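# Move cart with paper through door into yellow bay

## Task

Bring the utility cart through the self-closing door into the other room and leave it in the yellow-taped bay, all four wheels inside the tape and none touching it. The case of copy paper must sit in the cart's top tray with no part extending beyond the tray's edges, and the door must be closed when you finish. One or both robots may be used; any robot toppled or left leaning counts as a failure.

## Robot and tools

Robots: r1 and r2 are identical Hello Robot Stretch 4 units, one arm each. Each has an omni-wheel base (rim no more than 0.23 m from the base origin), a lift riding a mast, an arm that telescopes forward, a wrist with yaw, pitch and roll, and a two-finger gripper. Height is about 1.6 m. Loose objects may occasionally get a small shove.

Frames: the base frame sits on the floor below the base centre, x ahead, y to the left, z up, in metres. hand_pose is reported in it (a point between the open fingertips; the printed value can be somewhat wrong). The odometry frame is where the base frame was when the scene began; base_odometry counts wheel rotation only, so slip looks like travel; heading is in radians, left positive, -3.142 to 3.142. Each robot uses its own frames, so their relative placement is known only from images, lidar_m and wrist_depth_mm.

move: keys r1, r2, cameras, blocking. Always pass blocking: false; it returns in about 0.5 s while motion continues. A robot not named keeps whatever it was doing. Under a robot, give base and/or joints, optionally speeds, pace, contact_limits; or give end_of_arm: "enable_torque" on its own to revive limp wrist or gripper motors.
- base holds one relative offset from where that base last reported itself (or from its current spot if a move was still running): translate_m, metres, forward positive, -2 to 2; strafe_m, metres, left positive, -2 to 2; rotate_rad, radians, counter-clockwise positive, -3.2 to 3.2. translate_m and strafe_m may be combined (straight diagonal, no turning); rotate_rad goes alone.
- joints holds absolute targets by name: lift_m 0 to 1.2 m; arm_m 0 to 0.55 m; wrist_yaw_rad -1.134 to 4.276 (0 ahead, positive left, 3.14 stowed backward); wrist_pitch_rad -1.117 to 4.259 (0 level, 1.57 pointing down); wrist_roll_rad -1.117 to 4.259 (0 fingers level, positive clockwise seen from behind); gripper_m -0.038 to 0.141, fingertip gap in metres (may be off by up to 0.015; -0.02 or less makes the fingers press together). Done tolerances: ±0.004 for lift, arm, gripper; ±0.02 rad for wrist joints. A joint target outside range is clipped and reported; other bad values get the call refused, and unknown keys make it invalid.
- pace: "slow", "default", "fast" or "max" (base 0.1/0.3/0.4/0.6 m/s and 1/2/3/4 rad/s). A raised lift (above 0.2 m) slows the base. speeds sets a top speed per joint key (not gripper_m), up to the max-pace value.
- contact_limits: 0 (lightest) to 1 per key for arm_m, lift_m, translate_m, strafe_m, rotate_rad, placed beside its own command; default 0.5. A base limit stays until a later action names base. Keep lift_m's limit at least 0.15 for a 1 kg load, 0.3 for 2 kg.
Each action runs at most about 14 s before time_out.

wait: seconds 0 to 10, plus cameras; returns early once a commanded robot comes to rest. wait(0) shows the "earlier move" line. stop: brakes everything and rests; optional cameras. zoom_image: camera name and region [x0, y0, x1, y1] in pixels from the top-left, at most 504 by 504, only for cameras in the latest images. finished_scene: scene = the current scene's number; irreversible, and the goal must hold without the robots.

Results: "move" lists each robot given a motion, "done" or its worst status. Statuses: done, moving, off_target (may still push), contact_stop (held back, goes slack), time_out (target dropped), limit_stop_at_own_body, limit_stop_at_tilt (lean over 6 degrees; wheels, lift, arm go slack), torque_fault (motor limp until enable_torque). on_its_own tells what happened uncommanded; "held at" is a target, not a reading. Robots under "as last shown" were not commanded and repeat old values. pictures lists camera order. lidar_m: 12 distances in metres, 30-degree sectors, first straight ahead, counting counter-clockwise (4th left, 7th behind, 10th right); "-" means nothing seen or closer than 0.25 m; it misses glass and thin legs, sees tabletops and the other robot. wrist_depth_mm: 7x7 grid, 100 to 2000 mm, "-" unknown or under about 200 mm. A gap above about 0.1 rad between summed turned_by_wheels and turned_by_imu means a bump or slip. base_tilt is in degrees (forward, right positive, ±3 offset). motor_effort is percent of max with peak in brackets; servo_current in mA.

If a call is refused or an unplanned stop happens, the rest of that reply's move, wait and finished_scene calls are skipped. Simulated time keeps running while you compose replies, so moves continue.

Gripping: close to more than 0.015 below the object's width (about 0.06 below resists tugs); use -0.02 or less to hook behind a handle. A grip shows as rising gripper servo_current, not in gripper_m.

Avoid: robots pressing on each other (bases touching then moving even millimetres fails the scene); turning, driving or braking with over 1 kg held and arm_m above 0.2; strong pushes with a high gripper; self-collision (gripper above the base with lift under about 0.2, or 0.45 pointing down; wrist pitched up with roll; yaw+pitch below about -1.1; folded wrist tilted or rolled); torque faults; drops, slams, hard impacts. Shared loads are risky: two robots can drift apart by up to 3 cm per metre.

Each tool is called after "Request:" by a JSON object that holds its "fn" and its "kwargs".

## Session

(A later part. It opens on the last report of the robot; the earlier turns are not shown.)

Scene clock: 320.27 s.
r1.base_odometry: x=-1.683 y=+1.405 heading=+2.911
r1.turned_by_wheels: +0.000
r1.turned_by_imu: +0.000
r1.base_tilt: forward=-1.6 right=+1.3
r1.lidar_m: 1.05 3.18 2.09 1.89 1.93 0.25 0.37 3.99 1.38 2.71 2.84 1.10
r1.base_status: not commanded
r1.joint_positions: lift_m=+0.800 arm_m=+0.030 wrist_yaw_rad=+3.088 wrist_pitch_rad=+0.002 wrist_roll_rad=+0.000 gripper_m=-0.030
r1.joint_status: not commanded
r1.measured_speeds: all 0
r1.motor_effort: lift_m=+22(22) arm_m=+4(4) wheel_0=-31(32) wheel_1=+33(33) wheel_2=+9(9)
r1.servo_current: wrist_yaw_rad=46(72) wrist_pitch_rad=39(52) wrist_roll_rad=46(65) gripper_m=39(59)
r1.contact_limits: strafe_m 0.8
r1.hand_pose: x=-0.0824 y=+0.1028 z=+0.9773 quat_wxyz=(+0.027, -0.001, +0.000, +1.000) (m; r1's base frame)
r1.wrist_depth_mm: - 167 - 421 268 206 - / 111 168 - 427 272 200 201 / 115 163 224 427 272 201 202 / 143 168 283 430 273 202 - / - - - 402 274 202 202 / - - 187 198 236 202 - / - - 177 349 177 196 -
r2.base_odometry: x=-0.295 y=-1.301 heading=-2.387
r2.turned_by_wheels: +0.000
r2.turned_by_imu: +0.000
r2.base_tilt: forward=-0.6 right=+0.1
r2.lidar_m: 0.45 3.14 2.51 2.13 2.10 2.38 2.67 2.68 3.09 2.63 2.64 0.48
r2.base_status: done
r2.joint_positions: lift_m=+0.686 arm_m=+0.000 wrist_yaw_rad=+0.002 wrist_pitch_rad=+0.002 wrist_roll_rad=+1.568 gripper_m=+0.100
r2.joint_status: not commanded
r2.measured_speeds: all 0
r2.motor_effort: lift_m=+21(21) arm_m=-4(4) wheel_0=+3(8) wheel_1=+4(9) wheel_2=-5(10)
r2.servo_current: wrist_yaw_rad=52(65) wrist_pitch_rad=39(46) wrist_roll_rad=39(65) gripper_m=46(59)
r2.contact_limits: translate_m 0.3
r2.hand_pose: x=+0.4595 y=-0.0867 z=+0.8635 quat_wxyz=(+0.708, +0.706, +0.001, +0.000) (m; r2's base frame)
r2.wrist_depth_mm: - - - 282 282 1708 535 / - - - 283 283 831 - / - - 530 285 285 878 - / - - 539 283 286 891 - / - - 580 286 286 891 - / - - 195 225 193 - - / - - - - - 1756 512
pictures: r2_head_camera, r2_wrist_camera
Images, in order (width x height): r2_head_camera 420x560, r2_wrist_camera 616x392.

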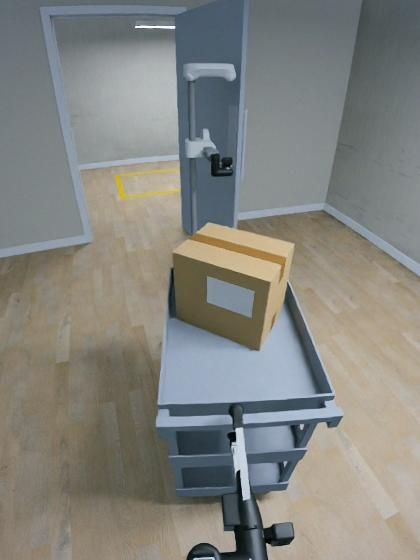

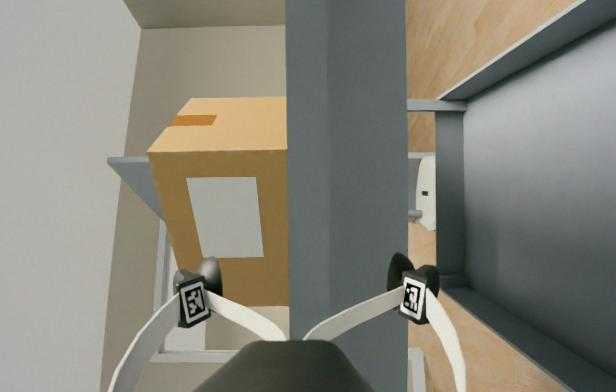

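Request:
{"fn": "zoom_image", "kwargs": {"camera": "r2_head_camera", "region": [140, 370, 360, 560]}}

Request:
{"fn": "zoom_image", "kwargs": {"camera": "r2_wrist_camera", "region": [180, 150, 480, 392]}}

Scaled by 2.291 from the camera's 420x560 image, which has a finer 1200x1600 frame.

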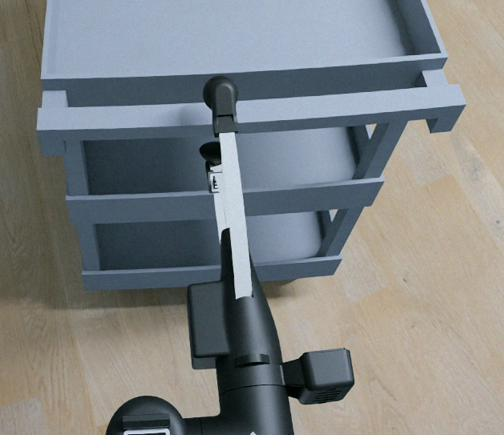

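Scaled by 1.680.

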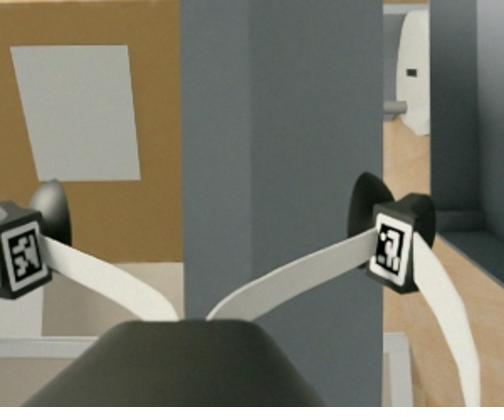

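Request:
{"fn": "move", "kwargs": {"blocking": false, "r2": {"joints":{"lift_m":0.645,"gripper_m":0.12}}, "cameras": []}}

Request:
{"fn": "wait", "kwargs": {"seconds": 1.5, "cameras": ["r2_wrist_camera"]}}

Request:
{"fn": "zoom_image", "kwargs": {"camera": "r2_wrist_camera", "region": [120, 0, 520, 392]}}

Scene clock: 340.27 s.
move: r2 moving
r1: as last shown
r1.lidar_m: 1.07 3.15 2.08 1.90 1.93 0.25 0.37 4.02 1.39 2.75 2.84 1.10
r1.motor_effort: lift_m=+22(22) arm_m=+4(4) wheel_0=-31(31) wheel_1=+33(33) wheel_2=+9(9)
r1.servo_current: wrist_yaw_rad=59(65) wrist_pitch_rad=46(46) wrist_roll_rad=39(72) gripper_m=39(52)
r1.contact_limits: strafe_m 0.8
r1.wrist_depth_mm: - 167 - 421 270 207 - / 111 168 - 424 272 200 201 / 115 163 225 424 272 202 202 / 143 169 282 433 272 201 - / - - - 402 274 201 202 / - - 187 198 237 202 - / - - 177 351 177 195 -
r2.base_odometry: x=-0.295 y=-1.301 heading=-2.387
r2.turned_by_wheels: +0.000
r2.turned_by_imu: +0.000
r2.base_tilt: forward=-0.7 right=+0.1
r2.lidar_m: 0.44 3.13 2.48 2.12 2.10 2.39 2.65 2.68 3.11 2.65 2.65 0.46
r2.base_status: not commanded
r2.joint_positions: lift_m=+0.654 arm_m=+0.000 wrist_yaw_rad=+0.002 wrist_pitch_rad=+0.002 wrist_roll_rad=+1.568 gripper_m=+0.114
r2.joint_status: lift_m moving; gripper_m moving
r2.measured_speeds: translate_m=+0.000 strafe_m=+0.000 rotate_rad=+0.000 lift_m=-0.076 arm_m=+0.000 wrist_yaw_rad=+0.000 wrist_pitch_rad=+0.000 wrist_roll_rad=+0.000
r2.motor_effort: lift_m=+16(21) arm_m=-4(4) wheel_0=+4(4) wheel_1=+4(4) wheel_2=-5(5)
r2.servo_current: wrist_yaw_rad=39(46) wrist_pitch_rad=46(52) wrist_roll_rad=52(59) gripper_m=59(78)
r2.contact_limits: translate_m 0.3
r2.hand_pose: x=+0.4595 y=-0.0867 z=+0.8314 quat_wxyz=(+0.708, +0.706, +0.001, +0.000) (m; r2's base frame)
r2.wrist_depth_mm: - - - 282 - 1661 - / - - - 283 - 732 - / - - 508 283 - 878 - / - - 525 286 - 866 - / - - 574 286 891 - - / - - 201 286 191 - - / - - - - - 1756 477
pictures: none
No camera images: "cameras" was empty.

Scene clock: 340.80 s.
earlier move: r2 done
r1.base_odometry: x=-1.683 y=+1.405 heading=+2.911
r1.turned_by_wheels: +0.000
r1.turned_by_imu: +0.000
r1.base_tilt: forward=-1.6 right=+1.3
r1.lidar_m: 1.05 3.14 2.09 1.92 1.94 0.25 0.39 4.02 1.40 2.74 2.85 1.08
r1.base_status: not commanded
r1.joint_positions: lift_m=+0.800 arm_m=+0.030 wrist_yaw_rad=+3.088 wrist_pitch_rad=+0.002 wrist_roll_rad=+0.000 gripper_m=-0.030
r1.joint_status: not commanded
r1.measured_speeds: all 0
r1.motor_effort: lift_m=+22(22) arm_m=+4(4) wheel_0=-31(31) wheel_1=+33(33) wheel_2=+9(9)
r1.servo_current: wrist_yaw_rad=39(65) wrist_pitch_rad=39(46) wrist_roll_rad=59(72) gripper_m=39(52)
r1.contact_limits: strafe_m 0.8
r1.hand_pose: x=-0.0824 y=+0.1028 z=+0.9773 quat_wxyz=(+0.027, -0.001, +0.000, +1.000) (m; r1's base frame)
r1.wrist_depth_mm: - 167 - 424 268 206 - / 111 168 - 427 272 200 201 / 115 163 224 424 271 200 202 / 143 168 281 430 273 202 - / - - - 402 274 202 202 / - - 186 197 236 201 - / - - 177 351 177 196 -
r2.base_odometry: x=-0.295 y=-1.301 heading=-2.387
r2.turned_by_wheels: +0.000
r2.turned_by_imu: +0.000
r2.base_tilt: forward=-0.7 right=+0.1
r2.lidar_m: 0.43 3.16 2.49 2.09 2.11 2.40 2.68 2.66 3.08 2.64 2.65 0.48
r2.base_status: not commanded
r2.joint_positions: lift_m=+0.645 arm_m=+0.000 wrist_yaw_rad=+0.002 wrist_pitch_rad=+0.002 wrist_roll_rad=+1.568 gripper_m=+0.120
r2.joint_status: all done
r2.measured_speeds: all 0
r2.motor_effort: lift_m=+14(21) arm_m=-4(4) wheel_0=+3(4) wheel_1=+4(4) wheel_2=-4(5)
r2.servo_current: wrist_yaw_rad=52(65) wrist_pitch_rad=39(52) wrist_roll_rad=33(59) gripper_m=52(78)
r2.contact_limits: translate_m 0.3
r2.hand_pose: x=+0.4595 y=-0.0867 z=+0.8231 quat_wxyz=(+0.708, +0.706, +0.001, +0.000) (m; r2's base frame)
r2.wrist_depth_mm: - - 222 282 - 1708 - / - - 224 283 - 715 - / - - 500 285 - - - / - 559 525 285 - - - / - - 225 283 - - - / - - 218 287 192 - - / - - - - - 1618 -
wait: 0.53 of 1.5 s (r2 has come to rest)
pictures: r2_wrist_camera
Images, in order (width x height): r2_wrist_camera 616x392.

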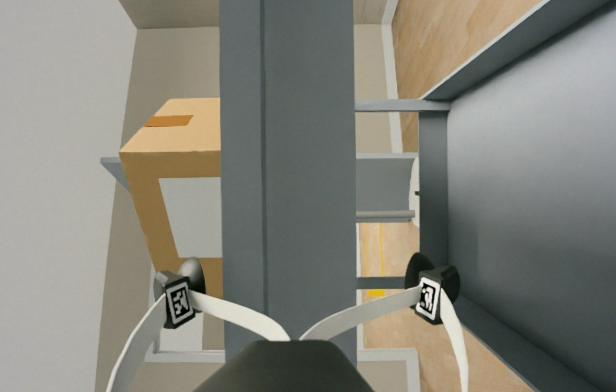

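Scaled by 1.260.

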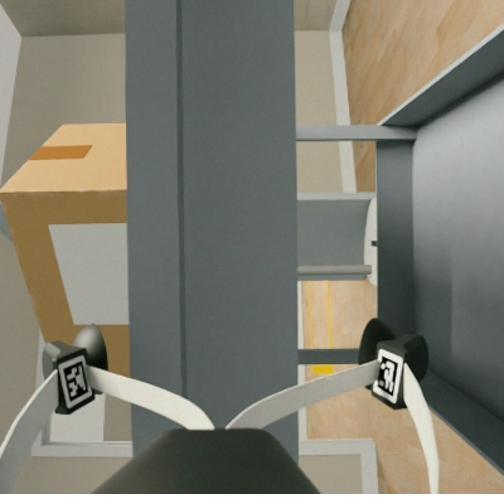

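Request:
{"fn": "move", "kwargs": {"blocking": false, "r2": {"joints":{"lift_m":0.684,"gripper_m":0.1}}, "cameras": []}}

Request:
{"fn": "wait", "kwargs": {"seconds": 1.5, "cameras": []}}

Request:
{"fn": "move", "kwargs": {"blocking": false, "r2": {"base":{"translate_m":0.035},"pace":"slow","contact_limits":{"translate_m":0.2}}, "cameras": []}}

Request:
{"fn": "wait", "kwargs": {"seconds": 2, "cameras": ["r2_head_camera","r2_wrist_camera"]}}

Request:
{"fn": "zoom_image", "kwargs": {"camera": "r2_head_camera", "region": [140, 370, 360, 560]}}

Scene clock: 354.47 s.
move: r2 moving
r1: as last shown
r1.base_tilt: forward=-1.5 right=+1.2
r1.lidar_m: 1.06 3.15 2.06 1.91 1.95 0.25 0.37 4.02 1.39 2.72 2.84 1.09
r1.servo_current: wrist_yaw_rad=39(52) wrist_pitch_rad=39(52) wrist_roll_rad=46(59) gripper_m=46(46)
r1.contact_limits: strafe_m 0.8
r1.wrist_depth_mm: - 167 - 424 268 206 - / 111 168 - 424 271 200 201 / 115 163 224 427 272 200 202 / 143 169 281 430 273 201 - / - - - 402 274 201 202 / - - 187 198 236 202 - / - - 177 351 177 195 -
r2.base_odometry: x=-0.295 y=-1.301 heading=-2.387
r2.turned_by_wheels: +0.000
r2.turned_by_imu: +0.000
r2.base_tilt: forward=-0.7 right=+0.0
r2.lidar_m: 0.44 3.13 2.48 2.12 2.09 2.38 2.67 2.68 3.08 2.64 2.64 0.49
r2.base_status: not commanded
r2.joint_positions: lift_m=+0.677 arm_m=+0.000 wrist_yaw_rad=+0.002 wrist_pitch_rad=+0.002 wrist_roll_rad=+1.568 gripper_m=+0.107
r2.joint_status: lift_m moving; gripper_m moving
r2.measured_speeds: translate_m=+0.000 strafe_m=+0.000 rotate_rad=+0.000 lift_m=+0.071 arm_m=+0.000 wrist_yaw_rad=+0.000 wrist_pitch_rad=+0.000 wrist_roll_rad=+0.000
r2.motor_effort: lift_m=+22(24) arm_m=-4(4) wheel_0=+3(4) wheel_1=+4(4) wheel_2=-5(5)
r2.servo_current: wrist_yaw_rad=59(59) wrist_pitch_rad=33(46) wrist_roll_rad=52(52) gripper_m=78(91)
r2.contact_limits: translate_m 0.3
r2.hand_pose: x=+0.4595 y=-0.0867 z=+0.8544 quat_wxyz=(+0.708, +0.706, +0.001, +0.000) (m; r2's base frame)
r2.wrist_depth_mm: - - - 224 283 1661 - / - - - 224 282 798 - / - - 535 224 282 - - / - - 535 225 286 - - / - - 580 226 287 - - / - - 197 226 190 - - / - - - - - 1708 477
pictures: none
No camera images: "cameras" was empty.

Scene clock: 355.00 s.
earlier move: r2 done
r1.base_odometry: x=-1.683 y=+1.405 heading=+2.911
r1.turned_by_wheels: +0.000
r1.turned_by_imu: +0.000
r1.base_tilt: forward=-1.6 right=+1.3
r1.lidar_m: 1.07 3.18 2.07 1.90 1.94 0.25 0.38 4.01 1.40 2.72 2.83 1.09
r1.base_status: not commanded
r1.joint_positions: lift_m=+0.800 arm_m=+0.030 wrist_yaw_rad=+3.088 wrist_pitch_rad=+0.002 wrist_roll_rad=+0.000 gripper_m=-0.030
r1.joint_status: not commanded
r1.measured_speeds: all 0
r1.motor_effort: lift_m=+22(22) arm_m=+3(4) wheel_0=-31(32) wheel_1=+33(33) wheel_2=+9(9)
r1.servo_current: wrist_yaw_rad=46(65) wrist_pitch_rad=46(52) wrist_roll_rad=46(59) gripper_m=46(52)
r1.contact_limits: strafe_m 0.8
r1.hand_pose: x=-0.0824 y=+0.1028 z=+0.9773 quat_wxyz=(+0.027, -0.001, +0.000, +1.000) (m; r1's base frame)
r1.wrist_depth_mm: - 167 - 424 271 206 - / 111 167 - 424 270 200 201 / 115 163 224 430 271 201 202 / 143 168 282 430 274 202 - / - - - 402 274 202 202 / - - 187 198 236 202 - / - - 177 351 177 196 -
r2.base_odometry: x=-0.295 y=-1.301 heading=-2.387
r2.turned_by_wheels: +0.000
r2.turned_by_imu: +0.000
r2.base_tilt: forward=-0.7 right=+0.1
r2.lidar_m: 0.44 3.11 2.45 2.10 2.11 2.40 2.67 2.66 3.08 2.63 2.65 0.50
r2.base_status: not commanded
r2.joint_positions: lift_m=+0.684 arm_m=+0.000 wrist_yaw_rad=+0.002 wrist_pitch_rad=+0.002 wrist_roll_rad=+1.568 gripper_m=+0.100
r2.joint_status: all done
r2.measured_speeds: all 0
r2.motor_effort: lift_m=+21(24) arm_m=-4(4) wheel_0=+4(4) wheel_1=+4(5) wheel_2=-5(5)
r2.servo_current: wrist_yaw_rad=46(59) wrist_pitch_rad=39(46) wrist_roll_rad=46(59) gripper_m=46(91)
r2.contact_limits: translate_m 0.3
r2.hand_pose: x=+0.4595 y=-0.0867 z=+0.8615 quat_wxyz=(+0.708, +0.706, +0.001, +0.000) (m; r2's base frame)
r2.wrist_depth_mm: - - - 222 281 1708 525 / - - - 224 283 842 - / - - 535 283 283 - - / - - 539 285 286 842 - / - - 580 286 285 891 - / - - 195 227 193 - - / - - - - - 1708 492
wait: 0.53 of 1.5 s (r2 has come to rest)
pictures: none
No camera images: "cameras" was empty.

Scene clock: 355.50 s.
move: r2 moving
r1: as last shown
r1.lidar_m: 1.07 3.15 2.10 1.91 1.92 0.25 0.40 4.02 1.40 2.75 2.83 1.09
r1.motor_effort: lift_m=+22(22) arm_m=+4(4) wheel_0=-31(31) wheel_1=+33(33) wheel_2=+9(9)
r1.servo_current: wrist_yaw_rad=52(59) wrist_pitch_rad=46(46) wrist_roll_rad=39(59) gripper_m=46(52)
r1.contact_limits: strafe_m 0.8
r1.wrist_depth_mm: - 167 - 421 268 206 - / 111 167 - 424 271 199 201 / 115 163 224 430 272 201 202 / 143 169 283 430 272 202 - / - - - 399 274 202 202 / - - 187 198 238 202 - / - - 177 351 176 196 -
r2.base_odometry: x=-0.304 y=-1.310 heading=-2.387
r2.turned_by_wheels: +0.000
r2.turned_by_imu: +0.000
r2.base_tilt: forward=-0.6 right=+0.0
r2.lidar_m: 0.43 3.12 2.50 2.12 2.12 2.38 2.69 2.68 3.08 2.65 2.64 0.44
r2.base_status: translate_m moving
r2.joint_positions: lift_m=+0.684 arm_m=+0.000 wrist_yaw_rad=+0.002 wrist_pitch_rad=+0.002 wrist_roll_rad=+1.568 gripper_m=+0.100
r2.joint_status: not commanded
r2.measured_speeds: translate_m=+0.049 strafe_m=+0.000 rotate_rad=+0.000 lift_m=+0.000 arm_m=+0.000 wrist_yaw_rad=+0.000 wrist_pitch_rad=+0.000 wrist_roll_rad=+0.000
r2.motor_effort: lift_m=+21(21) arm_m=-4(4) wheel_0=+3(10) wheel_1=+5(7) wheel_2=-10(10)
r2.servo_current: wrist_yaw_rad=59(59) wrist_pitch_rad=46(46) wrist_roll_rad=52(59) gripper_m=52(59)
r2.contact_limits: translate_m 0.2
r2.hand_pose: x=+0.4595 y=-0.0867 z=+0.8615 quat_wxyz=(+0.708, +0.706, +0.001, +0.000) (m; r2's base frame)
r2.wrist_depth_mm: - - - 212 272 1708 530 / - - - 213 271 842 - / - - 521 213 273 866 - / - - 530 214 274 878 - / - - 574 274 276 878 - / - - 195 215 193 - - / - - - - - 1756 484
pictures: none
No camera images: "cameras" was empty.

Scene clock: 356.47 s.
earlier move: r2 done
r1.base_odometry: x=-1.683 y=+1.405 heading=+2.911
r1.turned_by_wheels: +0.000
r1.turned_by_imu: +0.000
r1.base_tilt: forward=-1.6 right=+1.3
r1.lidar_m: 1.07 3.17 2.07 1.92 1.94 0.25 0.37 4.01 1.39 2.71 2.85 1.08
r1.base_status: not commanded
r1.joint_positions: lift_m=+0.800 arm_m=+0.030 wrist_yaw_rad=+3.088 wrist_pitch_rad=+0.002 wrist_roll_rad=+0.000 gripper_m=-0.030
r1.joint_status: not commanded
r1.measured_speeds: all 0
r1.motor_effort: lift_m=+22(22) arm_m=+4(4) wheel_0=-31(32) wheel_1=+33(33) wheel_2=+9(9)
r1.servo_current: wrist_yaw_rad=46(59) wrist_pitch_rad=39(46) wrist_roll_rad=39(72) gripper_m=46(52)
r1.contact_limits: strafe_m 0.8
r1.hand_pose: x=-0.0824 y=+0.1028 z=+0.9773 quat_wxyz=(+0.027, -0.001, +0.000, +1.000) (m; r1's base frame)
r1.wrist_depth_mm: - 167 - 421 267 206 - / 111 168 - 424 270 200 201 / 115 163 224 427 272 201 202 / 143 169 282 430 274 201 - / - - - 399 274 202 202 / - - 187 198 237 202 - / - - 177 351 177 195 -
r2.base_odometry: x=-0.320 y=-1.325 heading=-2.387
r2.turned_by_wheels: +0.000
r2.turned_by_imu: +0.000
r2.base_tilt: forward=-0.7 right=+0.1
r2.lidar_m: 0.40 3.12 2.50 2.12 2.11 2.41 2.71 2.70 3.08 2.63 2.62 0.44
r2.base_status: done
r2.joint_positions: lift_m=+0.684 arm_m=+0.000 wrist_yaw_rad=+0.002 wrist_pitch_rad=+0.002 wrist_roll_rad=+1.568 gripper_m=+0.100
r2.joint_status: not commanded
r2.measured_speeds: all 0
r2.motor_effort: lift_m=+21(21) arm_m=-4(4) wheel_0=+5(10) wheel_1=+4(7) wheel_2=-7(10)
r2.servo_current: wrist_yaw_rad=39(59) wrist_pitch_rad=46(46) wrist_roll_rad=52(59) gripper_m=46(59)
r2.contact_limits: translate_m 0.2
r2.hand_pose: x=+0.4595 y=-0.0867 z=+0.8615 quat_wxyz=(+0.708, +0.706, +0.001, +0.000) (m; r2's base frame)
r2.wrist_depth_mm: - - - 189 248 1708 525 / - - - 189 249 820 - / - - 488 190 249 842 - / - - 508 190 251 842 - / - - 544 191 251 866 - / - - 195 191 194 - - / - - - - - 1708 488
wait: 0.97 of 2 s (r2 has come to rest)
pictures: r2_head_camera, r2_wrist_camera
Images, in order (width x height): r2_head_camera 420x560, r2_wrist_camera 616x392.

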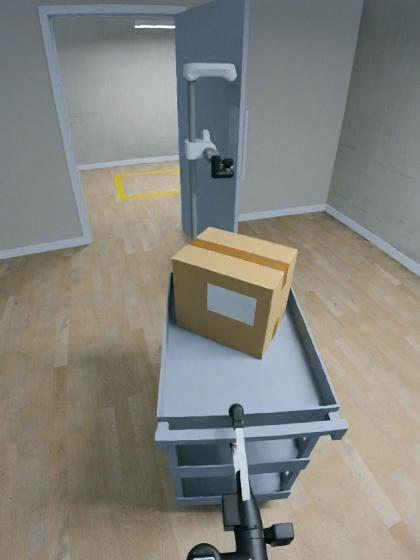

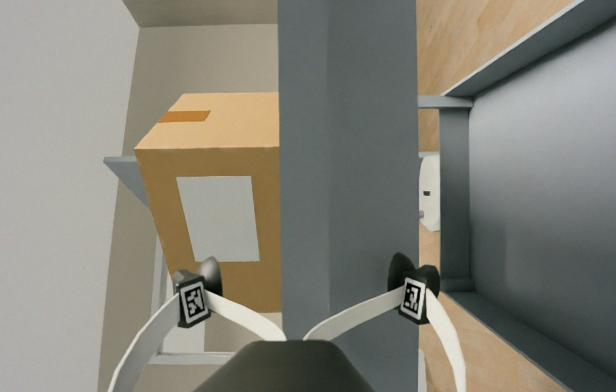

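Scaled by 2.291 from the camera's 420x560 image, which has a finer 1200x1600 frame.

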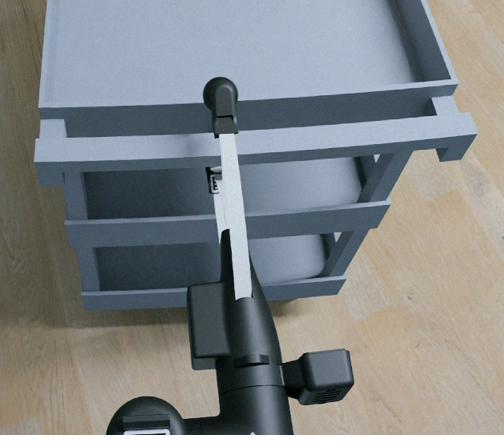

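Request:
{"fn": "move", "kwargs": {"blocking": false, "r2": {"joints":{"gripper_m":-0.02}}, "cameras": []}}

Request:
{"fn": "wait", "kwargs": {"seconds": 3, "cameras": ["r2_wrist_camera","r2_head_camera"]}}

Request:
{"fn": "zoom_image", "kwargs": {"camera": "r2_head_camera", "region": [140, 370, 360, 560]}}

Scene clock: 361.27 s.
move: r2 moving
r1: as last shown
r1.lidar_m: 1.07 3.13 2.10 1.90 1.94 0.25 0.39 4.00 1.40 2.75 2.83 1.08
r1.motor_effort: lift_m=+22(22) arm_m=+4(4) wheel_0=-31(31) wheel_1=+33(33) wheel_2=+9(9)
r1.servo_current: wrist_yaw_rad=33(72) wrist_pitch_rad=39(46) wrist_roll_rad=52(65) gripper_m=46(52)
r1.contact_limits: strafe_m 0.8
r1.wrist_depth_mm: - 167 - 424 267 206 - / 111 167 - 424 271 200 201 / 115 163 224 427 271 200 201 / 143 168 282 430 273 202 - / - - - 402 273 202 202 / - - 186 197 237 202 - / - - 177 351 177 196 -
r2.base_odometry: x=-0.320 y=-1.325 heading=-2.387
r2.turned_by_wheels: +0.000
r2.turned_by_imu: +0.000
r2.base_tilt: forward=-0.7 right=+0.1
r2.lidar_m: 0.42 3.12 2.49 2.13 2.12 2.41 2.70 2.71 3.10 2.61 2.63 0.45
r2.base_status: not commanded
r2.joint_positions: lift_m=+0.684 arm_m=+0.000 wrist_yaw_rad=+0.002 wrist_pitch_rad=+0.002 wrist_roll_rad=+1.568 gripper_m=+0.083
r2.joint_status: gripper_m moving
r2.measured_speeds: all 0
r2.motor_effort: lift_m=+21(21) arm_m=-4(4) wheel_0=+5(5) wheel_1=+4(4) wheel_2=-7(7)
r2.servo_current: wrist_yaw_rad=46(52) wrist_pitch_rad=39(46) wrist_roll_rad=39(52) gripper_m=130(130)
r2.contact_limits: translate_m 0.2
r2.hand_pose: x=+0.4595 y=-0.0867 z=+0.8615 quat_wxyz=(+0.708, +0.706, +0.001, +0.000) (m; r2's base frame)
r2.wrist_depth_mm: - - - 189 248 1708 530 / - - - 189 249 809 - / - - 488 190 249 854 - / - - 504 190 250 842 - / - - 544 190 251 854 - / - - 195 191 189 - - / - - - - - 1921 488
pictures: none
No camera images: "cameras" was empty.

Scene clock: 362.67 s.
earlier move: r2 done
r1.base_odometry: x=-1.683 y=+1.405 heading=+2.911
r1.turned_by_wheels: +0.000
r1.turned_by_imu: +0.000
r1.base_tilt: forward=-1.6 right=+1.3
r1.lidar_m: 1.08 3.14 2.10 1.91 1.95 0.25 0.37 4.03 1.38 2.72 2.84 1.09
r1.base_status: not commanded
r1.joint_positions: lift_m=+0.800 arm_m=+0.030 wrist_yaw_rad=+3.088 wrist_pitch_rad=+0.002 wrist_roll_rad=+0.000 gripper_m=-0.030
r1.joint_status: not commanded
r1.measured_speeds: all 0
r1.motor_effort: lift_m=+22(22) arm_m=+4(4) wheel_0=-30(32) wheel_1=+33(33) wheel_2=+9(9)
r1.servo_current: wrist_yaw_rad=59(72) wrist_pitch_rad=46(52) wrist_roll_rad=39(65) gripper_m=46(52)
r1.contact_limits: strafe_m 0.8
r1.hand_pose: x=-0.0824 y=+0.1028 z=+0.9773 quat_wxyz=(+0.027, -0.001, +0.000, +1.000) (m; r1's base frame)
r1.wrist_depth_mm: - 167 - 424 267 206 - / 111 167 - 424 271 200 202 / 115 163 224 430 271 201 202 / 143 168 282 430 273 202 - / - - - 399 274 202 202 / - - 187 198 237 202 - / - - 176 351 177 196 -
r2.base_odometry: x=-0.320 y=-1.325 heading=-2.387
r2.turned_by_wheels: +0.000
r2.turned_by_imu: +0.000
r2.base_tilt: forward=-0.7 right=+0.0
r2.lidar_m: 0.39 3.10 2.49 2.12 2.12 2.43 2.71 2.70 3.07 2.63 2.59 0.44
r2.base_status: not commanded
r2.joint_positions: lift_m=+0.684 arm_m=+0.000 wrist_yaw_rad=+0.002 wrist_pitch_rad=+0.002 wrist_roll_rad=+1.568 gripper_m=-0.018
r2.joint_status: all done
r2.measured_speeds: all 0
r2.motor_effort: lift_m=+21(21) arm_m=-4(4) wheel_0=+4(6) wheel_1=+4(4) wheel_2=-4(7)
r2.servo_current: wrist_yaw_rad=39(59) wrist_pitch_rad=39(46) wrist_roll_rad=52(59) gripper_m=117(247)
r2.contact_limits: translate_m 0.2
r2.hand_pose: x=+0.4595 y=-0.0867 z=+0.8615 quat_wxyz=(+0.708, +0.706, +0.001, +0.000) (m; r2's base frame)
r2.wrist_depth_mm: - - - 176 236 1661 - / - - - 177 236 759 - / - - 469 178 236 842 - / - - 500 180 239 842 - / - - 549 181 240 842 - / - - 187 181 180 - - / - - - - 243 1499 492
wait: 1.40 of 3 s (r2 has come to rest)
pictures: r2_head_camera, r2_wrist_camera
Images, in order (width x height): r2_head_camera 420x560, r2_wrist_camera 616x392.

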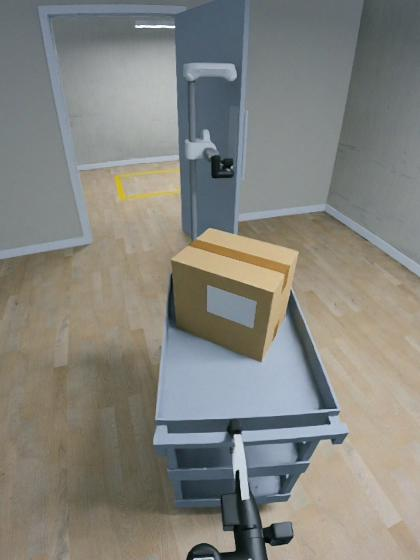

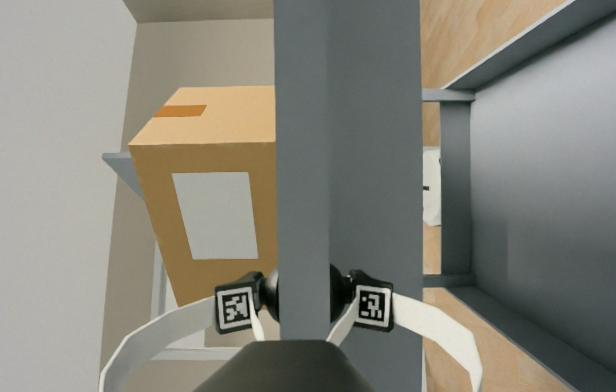

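Scaled by 2.291 from the camera's 420x560 image, which has a finer 1200x1600 frame.

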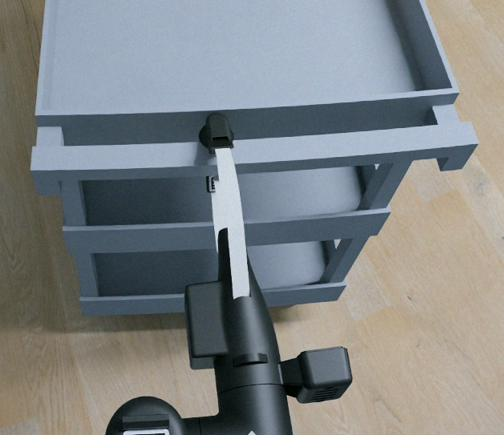

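Request:
{"fn": "move", "kwargs": {"blocking": false, "r2": {"base":{"strafe_m":-0.12},"pace":"slow","contact_limits":{"strafe_m":0.4}}, "cameras": []}}

Request:
{"fn": "wait", "kwargs": {"seconds": 3, "cameras": ["r2_head_camera"]}}

Request:
{"fn": "move", "kwargs": {"blocking": false, "r2": {"base":{"rotate_rad":0.135},"pace":"slow","contact_limits":{"rotate_rad":0.4}}, "cameras": []}}

Request:
{"fn": "wait", "kwargs": {"seconds": 3, "cameras": ["r2_head_camera","r2_wrist_camera"]}}

Scene clock: 375.60 s.
move: r2 moving
r1: as last shown
r1.lidar_m: 1.09 3.15 2.09 1.91 1.93 0.25 0.39 4.03 1.38 2.74 2.85 1.11
r1.motor_effort: lift_m=+22(22) arm_m=+4(4) wheel_0=-31(32) wheel_1=+33(33) wheel_2=+9(9)
r1.servo_current: wrist_yaw_rad=59(72) wrist_pitch_rad=52(52) wrist_roll_rad=59(72) gripper_m=46(46)
r1.contact_limits: strafe_m 0.8
r1.wrist_depth_mm: - 167 - 421 270 206 - / 111 168 - 424 271 199 202 / 115 163 225 430 272 201 202 / 143 169 282 430 273 202 - / - - - 402 273 202 202 / - - 187 198 237 202 - / - - 177 351 176 196 -
r2.base_odometry: x=-0.330 y=-1.315 heading=-2.386
r2.turned_by_wheels: +0.000
r2.turned_by_imu: +0.001
r2.base_tilt: forward=-0.6 right=+0.1
r2.lidar_m: 0.39 3.13 2.49 2.15 2.14 2.43 2.69 2.70 3.09 2.63 2.62 0.44
r2.base_status: strafe_m moving
r2.joint_positions: lift_m=+0.684 arm_m=+0.000 wrist_yaw_rad=+0.004 wrist_pitch_rad=+0.002 wrist_roll_rad=+1.568 gripper_m=-0.019
r2.joint_status: not commanded
r2.measured_speeds: translate_m=+0.000 strafe_m=-0.056 rotate_rad=-0.001 lift_m=+0.000 arm_m=+0.000 wrist_yaw_rad=+0.000 wrist_pitch_rad=+0.000 wrist_roll_rad=+0.000
r2.motor_effort: lift_m=+21(21) arm_m=-4(4) wheel_0=+8(11) wheel_1=-6(9) wheel_2=+0(2)
r2.servo_current: wrist_yaw_rad=46(59) wrist_pitch_rad=46(46) wrist_roll_rad=52(59) gripper_m=111(124)
r2.contact_limits: strafe_m 0.4
r2.hand_pose: x=+0.4597 y=-0.0863 z=+0.8615 quat_wxyz=(+0.708, +0.706, +0.002, +0.001) (m; r2's base frame)
r2.wrist_depth_mm: - - - 177 236 1708 - / - - - 178 237 759 - / - - 469 179 237 842 - / - - 496 180 240 831 - / - - 549 180 239 842 - / - - 187 181 180 - - / - - - - 243 1537 496
pictures: none
No camera images: "cameras" was empty.

Scene clock: 377.43 s.
earlier move: r2 done
r1.base_odometry: x=-1.683 y=+1.405 heading=+2.911
r1.turned_by_wheels: +0.000
r1.turned_by_imu: +0.000
r1.base_tilt: forward=-1.6 right=+1.3
r1.lidar_m: 1.10 3.15 2.07 1.90 1.94 0.25 0.38 4.03 1.40 2.76 2.83 1.15
r1.base_status: not commanded
r1.joint_positions: lift_m=+0.800 arm_m=+0.030 wrist_yaw_rad=+3.088 wrist_pitch_rad=+0.002 wrist_roll_rad=+0.000 gripper_m=-0.030
r1.joint_status: not commanded
r1.measured_speeds: all 0
r1.motor_effort: lift_m=+22(22) arm_m=+4(4) wheel_0=-31(32) wheel_1=+33(33) wheel_2=+9(9)
r1.servo_current: wrist_yaw_rad=52(72) wrist_pitch_rad=46(52) wrist_roll_rad=33(72) gripper_m=52(52)
r1.contact_limits: strafe_m 0.8
r1.hand_pose: x=-0.0824 y=+0.1028 z=+0.9773 quat_wxyz=(+0.027, -0.001, +0.000, +1.000) (m; r1's base frame)
r1.wrist_depth_mm: - 167 - 424 268 206 - / 111 168 - 421 271 200 201 / 115 163 224 427 271 202 202 / 143 168 283 430 272 202 - / - - - 399 274 202 202 / - - 187 198 237 202 - / - - 177 349 177 196 -
r2.base_odometry: x=-0.402 y=-1.238 heading=-2.386
r2.turned_by_wheels: +0.000
r2.turned_by_imu: +0.001
r2.base_tilt: forward=-0.7 right=+0.1
r2.lidar_m: 0.36 0.39 2.64 2.24 2.24 2.58 2.68 2.68 2.98 2.51 2.50 0.44
r2.base_status: done
r2.joint_positions: lift_m=+0.684 arm_m=+0.000 wrist_yaw_rad=+0.003 wrist_pitch_rad=+0.003 wrist_roll_rad=+1.568 gripper_m=-0.019
r2.joint_status: not commanded
r2.measured_speeds: all 0
r2.motor_effort: lift_m=+21(21) arm_m=+4(4) wheel_0=+7(16) wheel_1=-3(9) wheel_2=-2(3)
r2.servo_current: wrist_yaw_rad=52(59) wrist_pitch_rad=46(46) wrist_roll_rad=46(65) gripper_m=91(124)
r2.contact_limits: strafe_m 0.4
r2.hand_pose: x=+0.4596 y=-0.0864 z=+0.8611 quat_wxyz=(+0.708, +0.706, +0.002, +0.000) (m; r2's base frame)
r2.wrist_depth_mm: - - - 193 258 1661 1138 / - - - 188 251 1756 521 / - - - 183 244 798 - / - 508 469 180 238 831 - / - - 496 175 235 809 - / - - 188 171 181 - - / - - 569 - 224 - -
wait: 1.83 of 3 s (r2 has come to rest)
pictures: r2_head_camera
Images, in order (width x height): r2_head_camera 420x560.

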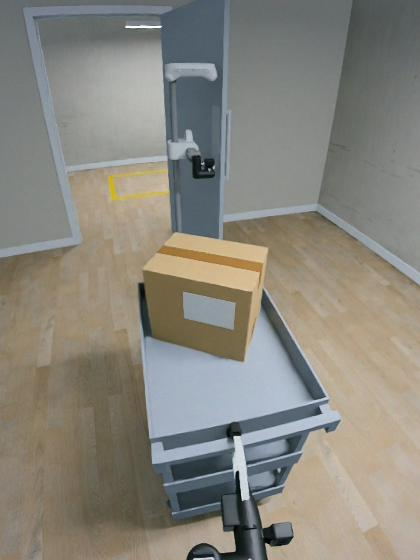

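Scene clock: 377.93 s.
move: r2 moving
r1: as last shown
r1.lidar_m: 1.09 3.17 2.07 1.89 1.95 0.25 0.39 4.04 1.38 2.73 2.83 1.12
r1.motor_effort: lift_m=+22(22) arm_m=+3(4) wheel_0=-31(31) wheel_1=+33(33) wheel_2=+9(9)
r1.servo_current: wrist_yaw_rad=52(59) wrist_pitch_rad=52(52) wrist_roll_rad=46(72) gripper_m=39(52)
r1.contact_limits: strafe_m 0.8
r1.wrist_depth_mm: - 167 - 421 268 206 - / 111 168 - 421 271 200 201 / 115 163 224 427 272 200 200 / 143 168 281 427 272 202 - / - - - 402 273 202 202 / - - 186 197 236 202 - / - - 176 351 177 195 -
r2.base_odometry: x=-0.403 y=-1.238 heading=-2.280
r2.turned_by_wheels: +0.107
r2.turned_by_imu: +0.104
r2.base_tilt: forward=-0.6 right=+0.1
r2.lidar_m: 0.38 3.14 2.48 2.23 2.25 2.76 2.68 2.68 2.78 2.51 2.51 0.43
r2.base_status: rotate_rad moving
r2.joint_positions: lift_m=+0.684 arm_m=+0.000 wrist_yaw_rad=-0.005 wrist_pitch_rad=+0.003 wrist_roll_rad=+1.568 gripper_m=-0.019
r2.joint_status: not commanded
r2.measured_speeds: translate_m=+0.002 strafe_m=+0.000 rotate_rad=+0.260 lift_m=+0.000 arm_m=+0.000 wrist_yaw_rad=+0.010 wrist_pitch_rad=+0.002 wrist_roll_rad=+0.000
r2.motor_effort: lift_m=+21(21) arm_m=+4(4) wheel_0=-5(12) wheel_1=-5(8) wheel_2=-8(13)
r2.servo_current: wrist_yaw_rad=65(65) wrist_pitch_rad=39(46) wrist_roll_rad=52(52) gripper_m=85(91)
r2.contact_limits: rotate_rad 0.4
r2.hand_pose: x=+0.4588 y=-0.0890 z=+0.8610 quat_wxyz=(+0.708, +0.706, -0.001, -0.003) (m; r2's base frame)
r2.wrist_depth_mm: - - - 175 236 1618 - / - - - 174 234 1576 - / - - 504 173 234 831 - / - - 477 173 233 820 - / - - 525 172 232 831 - / - - 189 172 181 - - / - - - - 231 1537 500
pictures: none
No camera images: "cameras" was empty.

Scene clock: 378.50 s.
earlier move: r2 done
r1.base_odometry: x=-1.683 y=+1.405 heading=+2.911
r1.turned_by_wheels: +0.000
r1.turned_by_imu: +0.000
r1.base_tilt: forward=-1.5 right=+1.3
r1.lidar_m: 1.06 3.16 2.09 1.88 1.95 0.25 0.37 4.00 1.38 2.74 2.84 1.13
r1.base_status: not commanded
r1.joint_positions: lift_m=+0.800 arm_m=+0.030 wrist_yaw_rad=+3.088 wrist_pitch_rad=+0.002 wrist_roll_rad=+0.000 gripper_m=-0.030
r1.joint_status: not commanded
r1.measured_speeds: all 0
r1.motor_effort: lift_m=+22(22) arm_m=+4(4) wheel_0=-30(31) wheel_1=+33(33) wheel_2=+9(9)
r1.servo_current: wrist_yaw_rad=52(59) wrist_pitch_rad=46(52) wrist_roll_rad=59(72) gripper_m=46(52)
r1.contact_limits: strafe_m 0.8
r1.hand_pose: x=-0.0824 y=+0.1028 z=+0.9773 quat_wxyz=(+0.027, -0.001, +0.000, +1.000) (m; r1's base frame)
r1.wrist_depth_mm: - 167 - 424 270 207 - / 111 167 - 427 271 200 201 / 115 163 225 427 272 201 201 / 143 168 282 430 274 202 - / - - - 402 274 202 202 / - - 187 198 236 201 - / - - 177 349 177 196 -
r2.base_odometry: x=-0.402 y=-1.238 heading=-2.252
r2.turned_by_wheels: +0.027
r2.turned_by_imu: +0.027
r2.base_tilt: forward=-0.7 right=+0.0
r2.lidar_m: 0.39 3.15 2.45 2.24 2.26 2.79 2.65 2.72 2.77 2.51 2.55 0.42
r2.base_status: done
r2.joint_positions: lift_m=+0.684 arm_m=+0.000 wrist_yaw_rad=-0.002 wrist_pitch_rad=+0.003 wrist_roll_rad=+1.568 gripper_m=-0.019
r2.joint_status: not commanded
r2.measured_speeds: all 0
r2.motor_effort: lift_m=+21(21) arm_m=+4(4) wheel_0=-3(12) wheel_1=-4(8) wheel_2=-6(13)
r2.servo_current: wrist_yaw_rad=46(65) wrist_pitch_rad=39(46) wrist_roll_rad=46(59) gripper_m=78(91)
r2.contact_limits: rotate_rad 0.4
r2.hand_pose: x=+0.4591 y=-0.0880 z=+0.8610 quat_wxyz=(+0.708, +0.706, +0.000, -0.002) (m; r2's base frame)
r2.wrist_depth_mm: - - - 164 224 1618 - / - - 621 165 225 741 - / - 504 459 167 227 831 - / - - 488 168 229 820 - / - - 544 169 230 831 - / - - 187 171 181 - - / - - - - - 1499 492
wait: 0.57 of 3 s (r2 has come to rest)
pictures: r2_head_camera, r2_wrist_camera
Images, in order (width x height): r2_head_camera 420x560, r2_wrist_camera 616x392.

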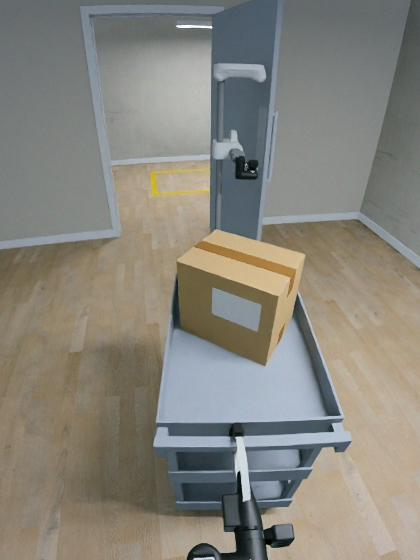

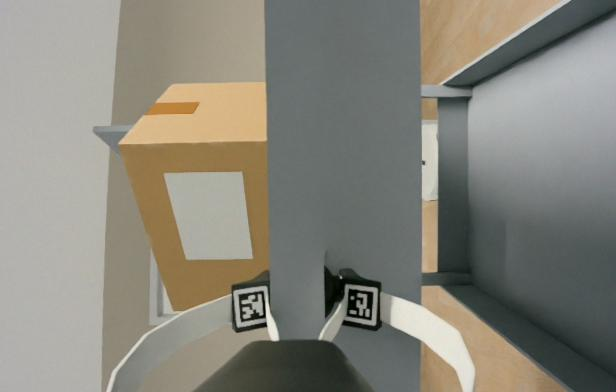

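Request:
{"fn": "move", "kwargs": {"blocking": false, "r2": {"base":{"translate_m":-0.9},"pace":"slow","contact_limits":{"translate_m":0.4}}, "cameras": []}}

Request:
{"fn": "wait", "kwargs": {"seconds": 10, "cameras": ["r2_head_camera","r2_wrist_camera"]}}

Scene clock: 392.77 s.
move: r2 moving
r1: as last shown
r1.base_tilt: forward=-1.6 right=+1.3
r1.lidar_m: 1.08 3.16 2.09 1.89 1.95 0.25 0.39 4.02 1.39 2.74 2.83 1.13
r1.motor_effort: lift_m=+22(22) arm_m=+4(4) wheel_0=-31(32) wheel_1=+33(33) wheel_2=+9(9)
r1.servo_current: wrist_yaw_rad=59(65) wrist_pitch_rad=46(46) wrist_roll_rad=59(59) gripper_m=52(52)
r1.contact_limits: strafe_m 0.8
r1.wrist_depth_mm: - 167 - 421 270 207 - / 111 167 - 424 271 200 201 / 115 163 225 427 272 201 201 / 143 168 282 430 273 202 - / - - - 402 272 201 202 / - - 187 198 236 202 - / - - 177 351 177 196 -
r2.base_odometry: x=-0.395 y=-1.228 heading=-2.253
r2.turned_by_wheels: +0.000
r2.turned_by_imu: +0.000
r2.base_tilt: forward=-0.7 right=+0.1
r2.lidar_m: 0.40 3.16 2.42 2.22 2.26 2.80 2.65 2.68 2.72 2.52 2.54 0.41
r2.base_status: translate_m moving
r2.joint_positions: lift_m=+0.684 arm_m=+0.000 wrist_yaw_rad=-0.002 wrist_pitch_rad=+0.003 wrist_roll_rad=+1.568 gripper_m=-0.019
r2.joint_status: not commanded
r2.measured_speeds: translate_m=-0.049 strafe_m=+0.000 rotate_rad=+0.000 lift_m=+0.000 arm_m=+0.000 wrist_yaw_rad=+0.000 wrist_pitch_rad=+0.000 wrist_roll_rad=+0.000
r2.motor_effort: lift_m=+21(21) arm_m=+4(4) wheel_0=-9(9) wheel_1=-9(9) wheel_2=+10(11)
r2.servo_current: wrist_yaw_rad=46(52) wrist_pitch_rad=39(46) wrist_roll_rad=46(59) gripper_m=85(85)
r2.contact_limits: translate_m 0.4
r2.hand_pose: x=+0.4591 y=-0.0880 z=+0.8610 quat_wxyz=(+0.708, +0.706, +0.000, -0.002) (m; r2's base frame)
r2.wrist_depth_mm: - - - 165 224 1618 - / - - - 166 225 778 - / - 512 455 167 227 831 - / - - 484 168 229 831 - / - - 539 170 232 842 - / - - 188 171 181 - - / - - - - - 1464 488
pictures: none
No camera images: "cameras" was empty.

Scene clock: 402.57 s.
earlier move: r2 done
r1.base_odometry: x=-1.683 y=+1.405 heading=+2.911
r1.turned_by_wheels: +0.000
r1.turned_by_imu: -0.001
r1.base_tilt: forward=-1.6 right=+1.3
r1.lidar_m: 1.95 3.18 2.09 1.91 1.95 0.25 0.39 4.03 1.38 2.73 2.83 3.55
r1.base_status: not commanded
r1.joint_positions: lift_m=+0.800 arm_m=+0.030 wrist_yaw_rad=+3.088 wrist_pitch_rad=+0.002 wrist_roll_rad=+0.000 gripper_m=-0.030
r1.joint_status: not commanded
r1.measured_speeds: all 0
r1.motor_effort: lift_m=+22(22) arm_m=+4(4) wheel_0=-31(32) wheel_1=+33(33) wheel_2=+9(9)
r1.servo_current: wrist_yaw_rad=39(78) wrist_pitch_rad=46(52) wrist_roll_rad=65(72) gripper_m=52(59)
r1.contact_limits: strafe_m 0.8
r1.hand_pose: x=-0.0824 y=+0.1028 z=+0.9773 quat_wxyz=(+0.027, -0.001, +0.000, +1.000) (m; r1's base frame)
r1.wrist_depth_mm: - 167 - 418 270 207 - / 111 167 - 430 271 200 202 / 115 163 224 430 271 201 202 / 143 168 281 427 273 202 - / - - - 399 274 202 202 / - - 187 197 236 202 - / - - 176 351 177 196 -
r2.base_odometry: x=+0.165 y=-0.539 heading=-2.253
r2.turned_by_wheels: +0.000
r2.turned_by_imu: -0.001
r2.base_tilt: forward=-0.7 right=+0.1
r2.lidar_m: 0.35 3.53 2.33 2.06 2.10 2.00 1.78 1.80 2.25 2.64 2.67 0.44
r2.base_status: done
r2.joint_positions: lift_m=+0.684 arm_m=+0.000 wrist_yaw_rad=-0.002 wrist_pitch_rad=+0.003 wrist_roll_rad=+1.568 gripper_m=-0.019
r2.joint_status: not commanded
r2.measured_speeds: all 0
r2.motor_effort: lift_m=+21(21) arm_m=+4(4) wheel_0=-6(13) wheel_1=-6(9) wheel_2=+5(12)
r2.servo_current: wrist_yaw_rad=39(72) wrist_pitch_rad=39(52) wrist_roll_rad=46(59) gripper_m=85(98)
r2.contact_limits: translate_m 0.4
r2.hand_pose: x=+0.4591 y=-0.0880 z=+0.8610 quat_wxyz=(+0.708, +0.706, +0.000, -0.002) (m; r2's base frame)
r2.wrist_depth_mm: - - - 196 263 1618 1160 / - - - 191 253 1808 517 / - - - 185 247 788 - / - - 473 181 241 842 - / - - 496 177 236 831 - / - - 188 172 181 - - / - - 564 - 224 - -
wait: 9.80 of 10 s (r2 has come to rest)
pictures: r2_head_camera, r2_wrist_camera
Images, in order (width x height): r2_head_camera 420x560, r2_wrist_camera 616x392.

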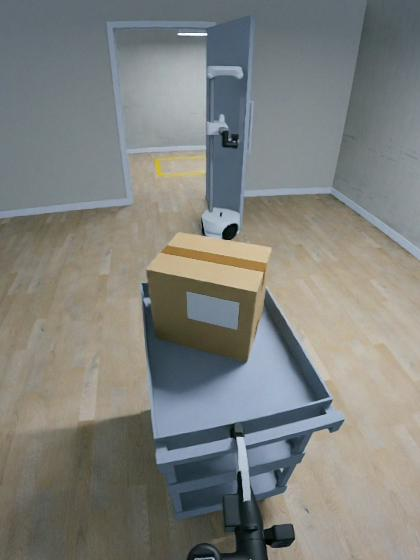

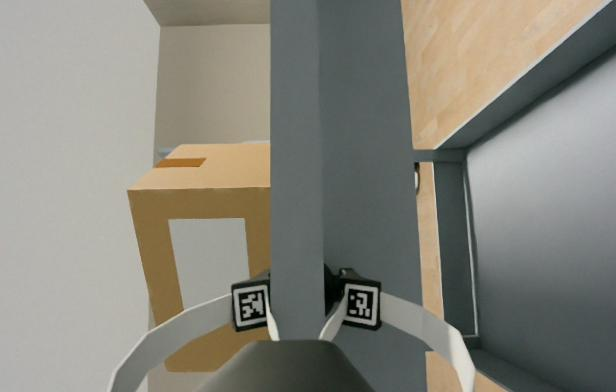

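Request:
{"fn": "move", "kwargs": {"blocking": false, "r2": {"base":{"strafe_m":-0.14},"pace":"slow","contact_limits":{"strafe_m":0.4}}, "cameras": []}}

Request:
{"fn": "wait", "kwargs": {"seconds": 3, "cameras": []}}

Request:
{"fn": "move", "kwargs": {"blocking": false, "r2": {"base":{"rotate_rad":0.33},"pace":"slow","contact_limits":{"rotate_rad":0.4}}, "cameras": []}}

Request:
{"fn": "wait", "kwargs": {"seconds": 3, "cameras": ["r2_head_camera"]}}

Scene clock: 417.03 s.
move: r2 moving
r1: as last shown
r1.turned_by_imu: +0.000
r1.lidar_m: 1.96 3.17 2.08 1.90 1.94 0.25 0.40 4.02 1.42 2.72 2.83 3.57
r1.motor_effort: lift_m=+22(22) arm_m=+4(4) wheel_0=-31(31) wheel_1=+33(33) wheel_2=+9(9)
r1.servo_current: wrist_yaw_rad=46(52) wrist_pitch_rad=46(46) wrist_roll_rad=46(65) gripper_m=39(52)
r1.contact_limits: strafe_m 0.8
r1.wrist_depth_mm: - 168 - 421 268 206 - / 111 167 - 424 270 200 202 / 115 163 224 430 271 200 202 / 143 169 282 433 273 202 - / - - - 399 274 202 202 / - - 187 198 237 202 - / - - 177 351 176 196 -
r2.base_odometry: x=+0.154 y=-0.530 heading=-2.253
r2.turned_by_wheels: +0.000
r2.turned_by_imu: +0.001
r2.base_tilt: forward=-0.6 right=+0.1
r2.lidar_m: 0.37 0.38 2.36 2.08 2.12 1.97 1.78 1.79 2.26 2.62 2.64 0.46
r2.base_status: strafe_m moving
r2.joint_positions: lift_m=+0.684 arm_m=+0.000 wrist_yaw_rad=+0.001 wrist_pitch_rad=+0.003 wrist_roll_rad=+1.568 gripper_m=-0.019
r2.joint_status: not commanded
r2.measured_speeds: translate_m=+0.000 strafe_m=-0.055 rotate_rad=-0.001 lift_m=+0.000 arm_m=+0.000 wrist_yaw_rad=+0.027 wrist_pitch_rad=+0.000 wrist_roll_rad=+0.000
r2.motor_effort: lift_m=+21(21) arm_m=+4(4) wheel_0=+10(10) wheel_1=-8(10) wheel_2=+0(4)
r2.servo_current: wrist_yaw_rad=39(52) wrist_pitch_rad=46(52) wrist_roll_rad=46(59) gripper_m=85(91)
r2.contact_limits: strafe_m 0.4
r2.hand_pose: x=+0.4593 y=-0.0872 z=+0.8610 quat_wxyz=(+0.708, +0.706, +0.001, -0.001) (m; r2's base frame)
r2.wrist_depth_mm: - - - 193 258 1618 1205 / - - - 189 251 1808 512 / - - - 183 246 809 - / - - 469 180 240 831 - / - - 500 176 236 831 - / - - 189 172 181 - - / - - 574 - 226 - -
pictures: none
No camera images: "cameras" was empty.

Scene clock: 419.07 s.
earlier move: r2 done
r1.base_odometry: x=-1.683 y=+1.405 heading=+2.911
r1.turned_by_wheels: +0.000
r1.turned_by_imu: +0.000
r1.base_tilt: forward=-1.6 right=+1.3
r1.lidar_m: 1.94 3.13 2.09 1.91 1.94 0.25 0.39 4.03 1.41 2.74 2.84 3.56
r1.base_status: not commanded
r1.joint_positions: lift_m=+0.800 arm_m=+0.030 wrist_yaw_rad=+3.088 wrist_pitch_rad=+0.002 wrist_roll_rad=+0.000 gripper_m=-0.030
r1.joint_status: not commanded
r1.measured_speeds: all 0
r1.motor_effort: lift_m=+22(22) arm_m=+4(4) wheel_0=-31(32) wheel_1=+33(33) wheel_2=+9(9)
r1.servo_current: wrist_yaw_rad=33(59) wrist_pitch_rad=39(46) wrist_roll_rad=52(72) gripper_m=46(52)
r1.contact_limits: strafe_m 0.8
r1.hand_pose: x=-0.0824 y=+0.1028 z=+0.9773 quat_wxyz=(+0.027, -0.001, +0.000, +1.000) (m; r1's base frame)
r1.wrist_depth_mm: - 167 - 424 268 206 - / 111 167 - 421 271 200 202 / 115 163 224 430 273 202 202 / 143 168 281 430 273 202 - / - - - 399 274 203 202 / - - 187 198 238 202 - / - - 177 351 177 196 -
r2.base_odometry: x=+0.056 y=-0.451 heading=-2.253
r2.turned_by_wheels: +0.000
r2.turned_by_imu: +0.000
r2.base_tilt: forward=-0.7 right=+0.1
r2.lidar_m: 0.32 0.40 2.45 2.21 2.26 1.93 1.76 1.80 2.22 2.50 2.53 0.46
r2.base_status: done
r2.joint_positions: lift_m=+0.684 arm_m=+0.000 wrist_yaw_rad=+0.004 wrist_pitch_rad=+0.003 wrist_roll_rad=+1.569 gripper_m=-0.019
r2.joint_status: not commanded
r2.measured_speeds: all 0
r2.motor_effort: lift_m=+21(21) arm_m=+4(4) wheel_0=+7(15) wheel_1=-4(10) wheel_2=+0(4)
r2.servo_current: wrist_yaw_rad=46(59) wrist_pitch_rad=46(52) wrist_roll_rad=39(59) gripper_m=78(91)
r2.contact_limits: strafe_m 0.4
r2.hand_pose: x=+0.4596 y=-0.0863 z=+0.8610 quat_wxyz=(+0.708, +0.706, +0.002, +0.000) (m; r2's base frame)
r2.wrist_depth_mm: - - - 296 315 336 336 / - - - 277 286 1661 488 / - - - 260 270 1808 - / - - 676 192 252 831 - / - - 469 183 238 831 - / - - 187 170 181 - - / - - 508 - 218 - -
wait: 2.03 of 3 s (r2 has come to rest)
pictures: none
No camera images: "cameras" was empty.

Scene clock: 419.57 s.
move: r2 moving
r1: as last shown
r1.lidar_m: 1.92 3.16 2.09 1.90 1.95 0.25 0.38 4.04 1.37 2.75 2.83 3.56
r1.motor_effort: lift_m=+22(22) arm_m=+4(4) wheel_0=-31(31) wheel_1=+33(33) wheel_2=+9(9)
r1.servo_current: wrist_yaw_rad=52(65) wrist_pitch_rad=33(52) wrist_roll_rad=59(59) gripper_m=46(46)
r1.contact_limits: strafe_m 0.8
r1.wrist_depth_mm: - 167 - 421 270 206 - / 111 168 - 424 271 200 201 / 115 163 224 424 272 201 201 / 143 168 282 430 273 202 - / - - - 399 272 201 202 / - - 187 198 237 202 - / - - 177 351 177 196 -
r2.base_odometry: x=+0.056 y=-0.451 heading=-2.129
r2.turned_by_wheels: +0.124
r2.turned_by_imu: +0.120
r2.base_tilt: forward=-0.7 right=+0.1
r2.lidar_m: 0.35 3.27 2.34 2.22 2.32 1.87 1.76 1.82 2.48 2.50 2.56 0.43
r2.base_status: rotate_rad moving
r2.joint_positions: lift_m=+0.684 arm_m=+0.000 wrist_yaw_rad=-0.009 wrist_pitch_rad=+0.003 wrist_roll_rad=+1.569 gripper_m=-0.019
r2.joint_status: not commanded
r2.measured_speeds: translate_m=+0.002 strafe_m=-0.001 rotate_rad=+0.493 lift_m=+0.000 arm_m=+0.000 wrist_yaw_rad=+0.000 wrist_pitch_rad=+0.000 wrist_roll_rad=+0.000
r2.motor_effort: lift_m=+21(21) arm_m=+4(4) wheel_0=-8(11) wheel_1=-7(10) wheel_2=-15(17)
r2.servo_current: wrist_yaw_rad=52(65) wrist_pitch_rad=46(46) wrist_roll_rad=52(52) gripper_m=85(91)
r2.contact_limits: rotate_rad 0.4
r2.hand_pose: x=+0.4585 y=-0.0900 z=+0.8610 quat_wxyz=(+0.708, +0.706, -0.002, -0.004) (m; r2's base frame)
r2.wrist_depth_mm: - - - 265 270 1618 1229 / - - - 255 260 1661 492 / - - - 248 250 788 - / - - 473 183 243 842 - / - - 492 177 236 820 - / - - 189 170 181 - - / - - 544 - 221 - -
pictures: none
No camera images: "cameras" was empty.

Scene clock: 420.53 s.
earlier move: r2 done
r1.base_odometry: x=-1.683 y=+1.405 heading=+2.911
r1.turned_by_wheels: +0.000
r1.turned_by_imu: +0.000
r1.base_tilt: forward=-1.6 right=+1.3
r1.lidar_m: 1.94 3.15 2.10 1.90 1.93 0.25 0.37 3.99 1.38 2.75 2.83 3.59
r1.base_status: not commanded
r1.joint_positions: lift_m=+0.800 arm_m=+0.030 wrist_yaw_rad=+3.088 wrist_pitch_rad=+0.002 wrist_roll_rad=+0.000 gripper_m=-0.030
r1.joint_status: not commanded
r1.measured_speeds: all 0
r1.motor_effort: lift_m=+22(22) arm_m=+4(4) wheel_0=-31(32) wheel_1=+33(33) wheel_2=+9(9)
r1.servo_current: wrist_yaw_rad=46(65) wrist_pitch_rad=39(52) wrist_roll_rad=39(59) gripper_m=46(46)
r1.contact_limits: strafe_m 0.8
r1.hand_pose: x=-0.0824 y=+0.1028 z=+0.9773 quat_wxyz=(+0.027, -0.001, +0.000, +1.000) (m; r1's base frame)
r1.wrist_depth_mm: - 167 - 424 270 206 - / 111 168 - 424 272 200 202 / 114 163 224 430 271 201 201 / 143 168 282 430 272 201 - / - - - 404 274 202 202 / - - 187 198 237 202 - / - - 176 349 176 196 -
r2.base_odometry: x=+0.056 y=-0.451 heading=-1.924
r2.turned_by_wheels: +0.205
r2.turned_by_imu: +0.199
r2.base_tilt: forward=-0.6 right=+0.1
r2.lidar_m: 0.40 2.74 2.23 2.21 2.20 1.78 1.75 2.00 2.52 2.50 2.78 0.41
r2.base_status: done
r2.joint_positions: lift_m=+0.684 arm_m=+0.000 wrist_yaw_rad=-0.003 wrist_pitch_rad=+0.003 wrist_roll_rad=+1.569 gripper_m=-0.019
r2.joint_status: not commanded
r2.measured_speeds: all 0
r2.motor_effort: lift_m=+21(21) arm_m=+2(4) wheel_0=-6(11) wheel_1=-4(10) wheel_2=-6(17)
r2.servo_current: wrist_yaw_rad=52(65) wrist_pitch_rad=46(46) wrist_roll_rad=39(52) gripper_m=72(91)
r2.contact_limits: rotate_rad 0.4
r2.hand_pose: x=+0.4590 y=-0.0883 z=+0.8610 quat_wxyz=(+0.708, +0.706, +0.000, -0.002) (m; r2's base frame)
r2.wrist_depth_mm: - - - 150 207 741 - / - - 492 154 211 - - / - 455 449 158 218 820 - / - - 508 162 223 831 - / - - 580 167 229 - - / - - 187 171 181 1756 521 / - - - - 241 1618 462
wait: 0.97 of 3 s (r2 has come to rest)
pictures: r2_head_camera
Images, in order (width x height): r2_head_camera 420x560.

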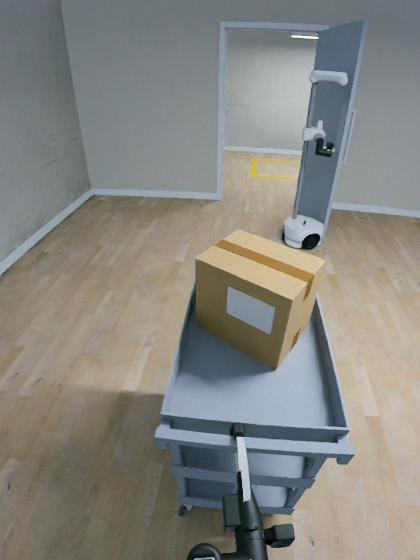

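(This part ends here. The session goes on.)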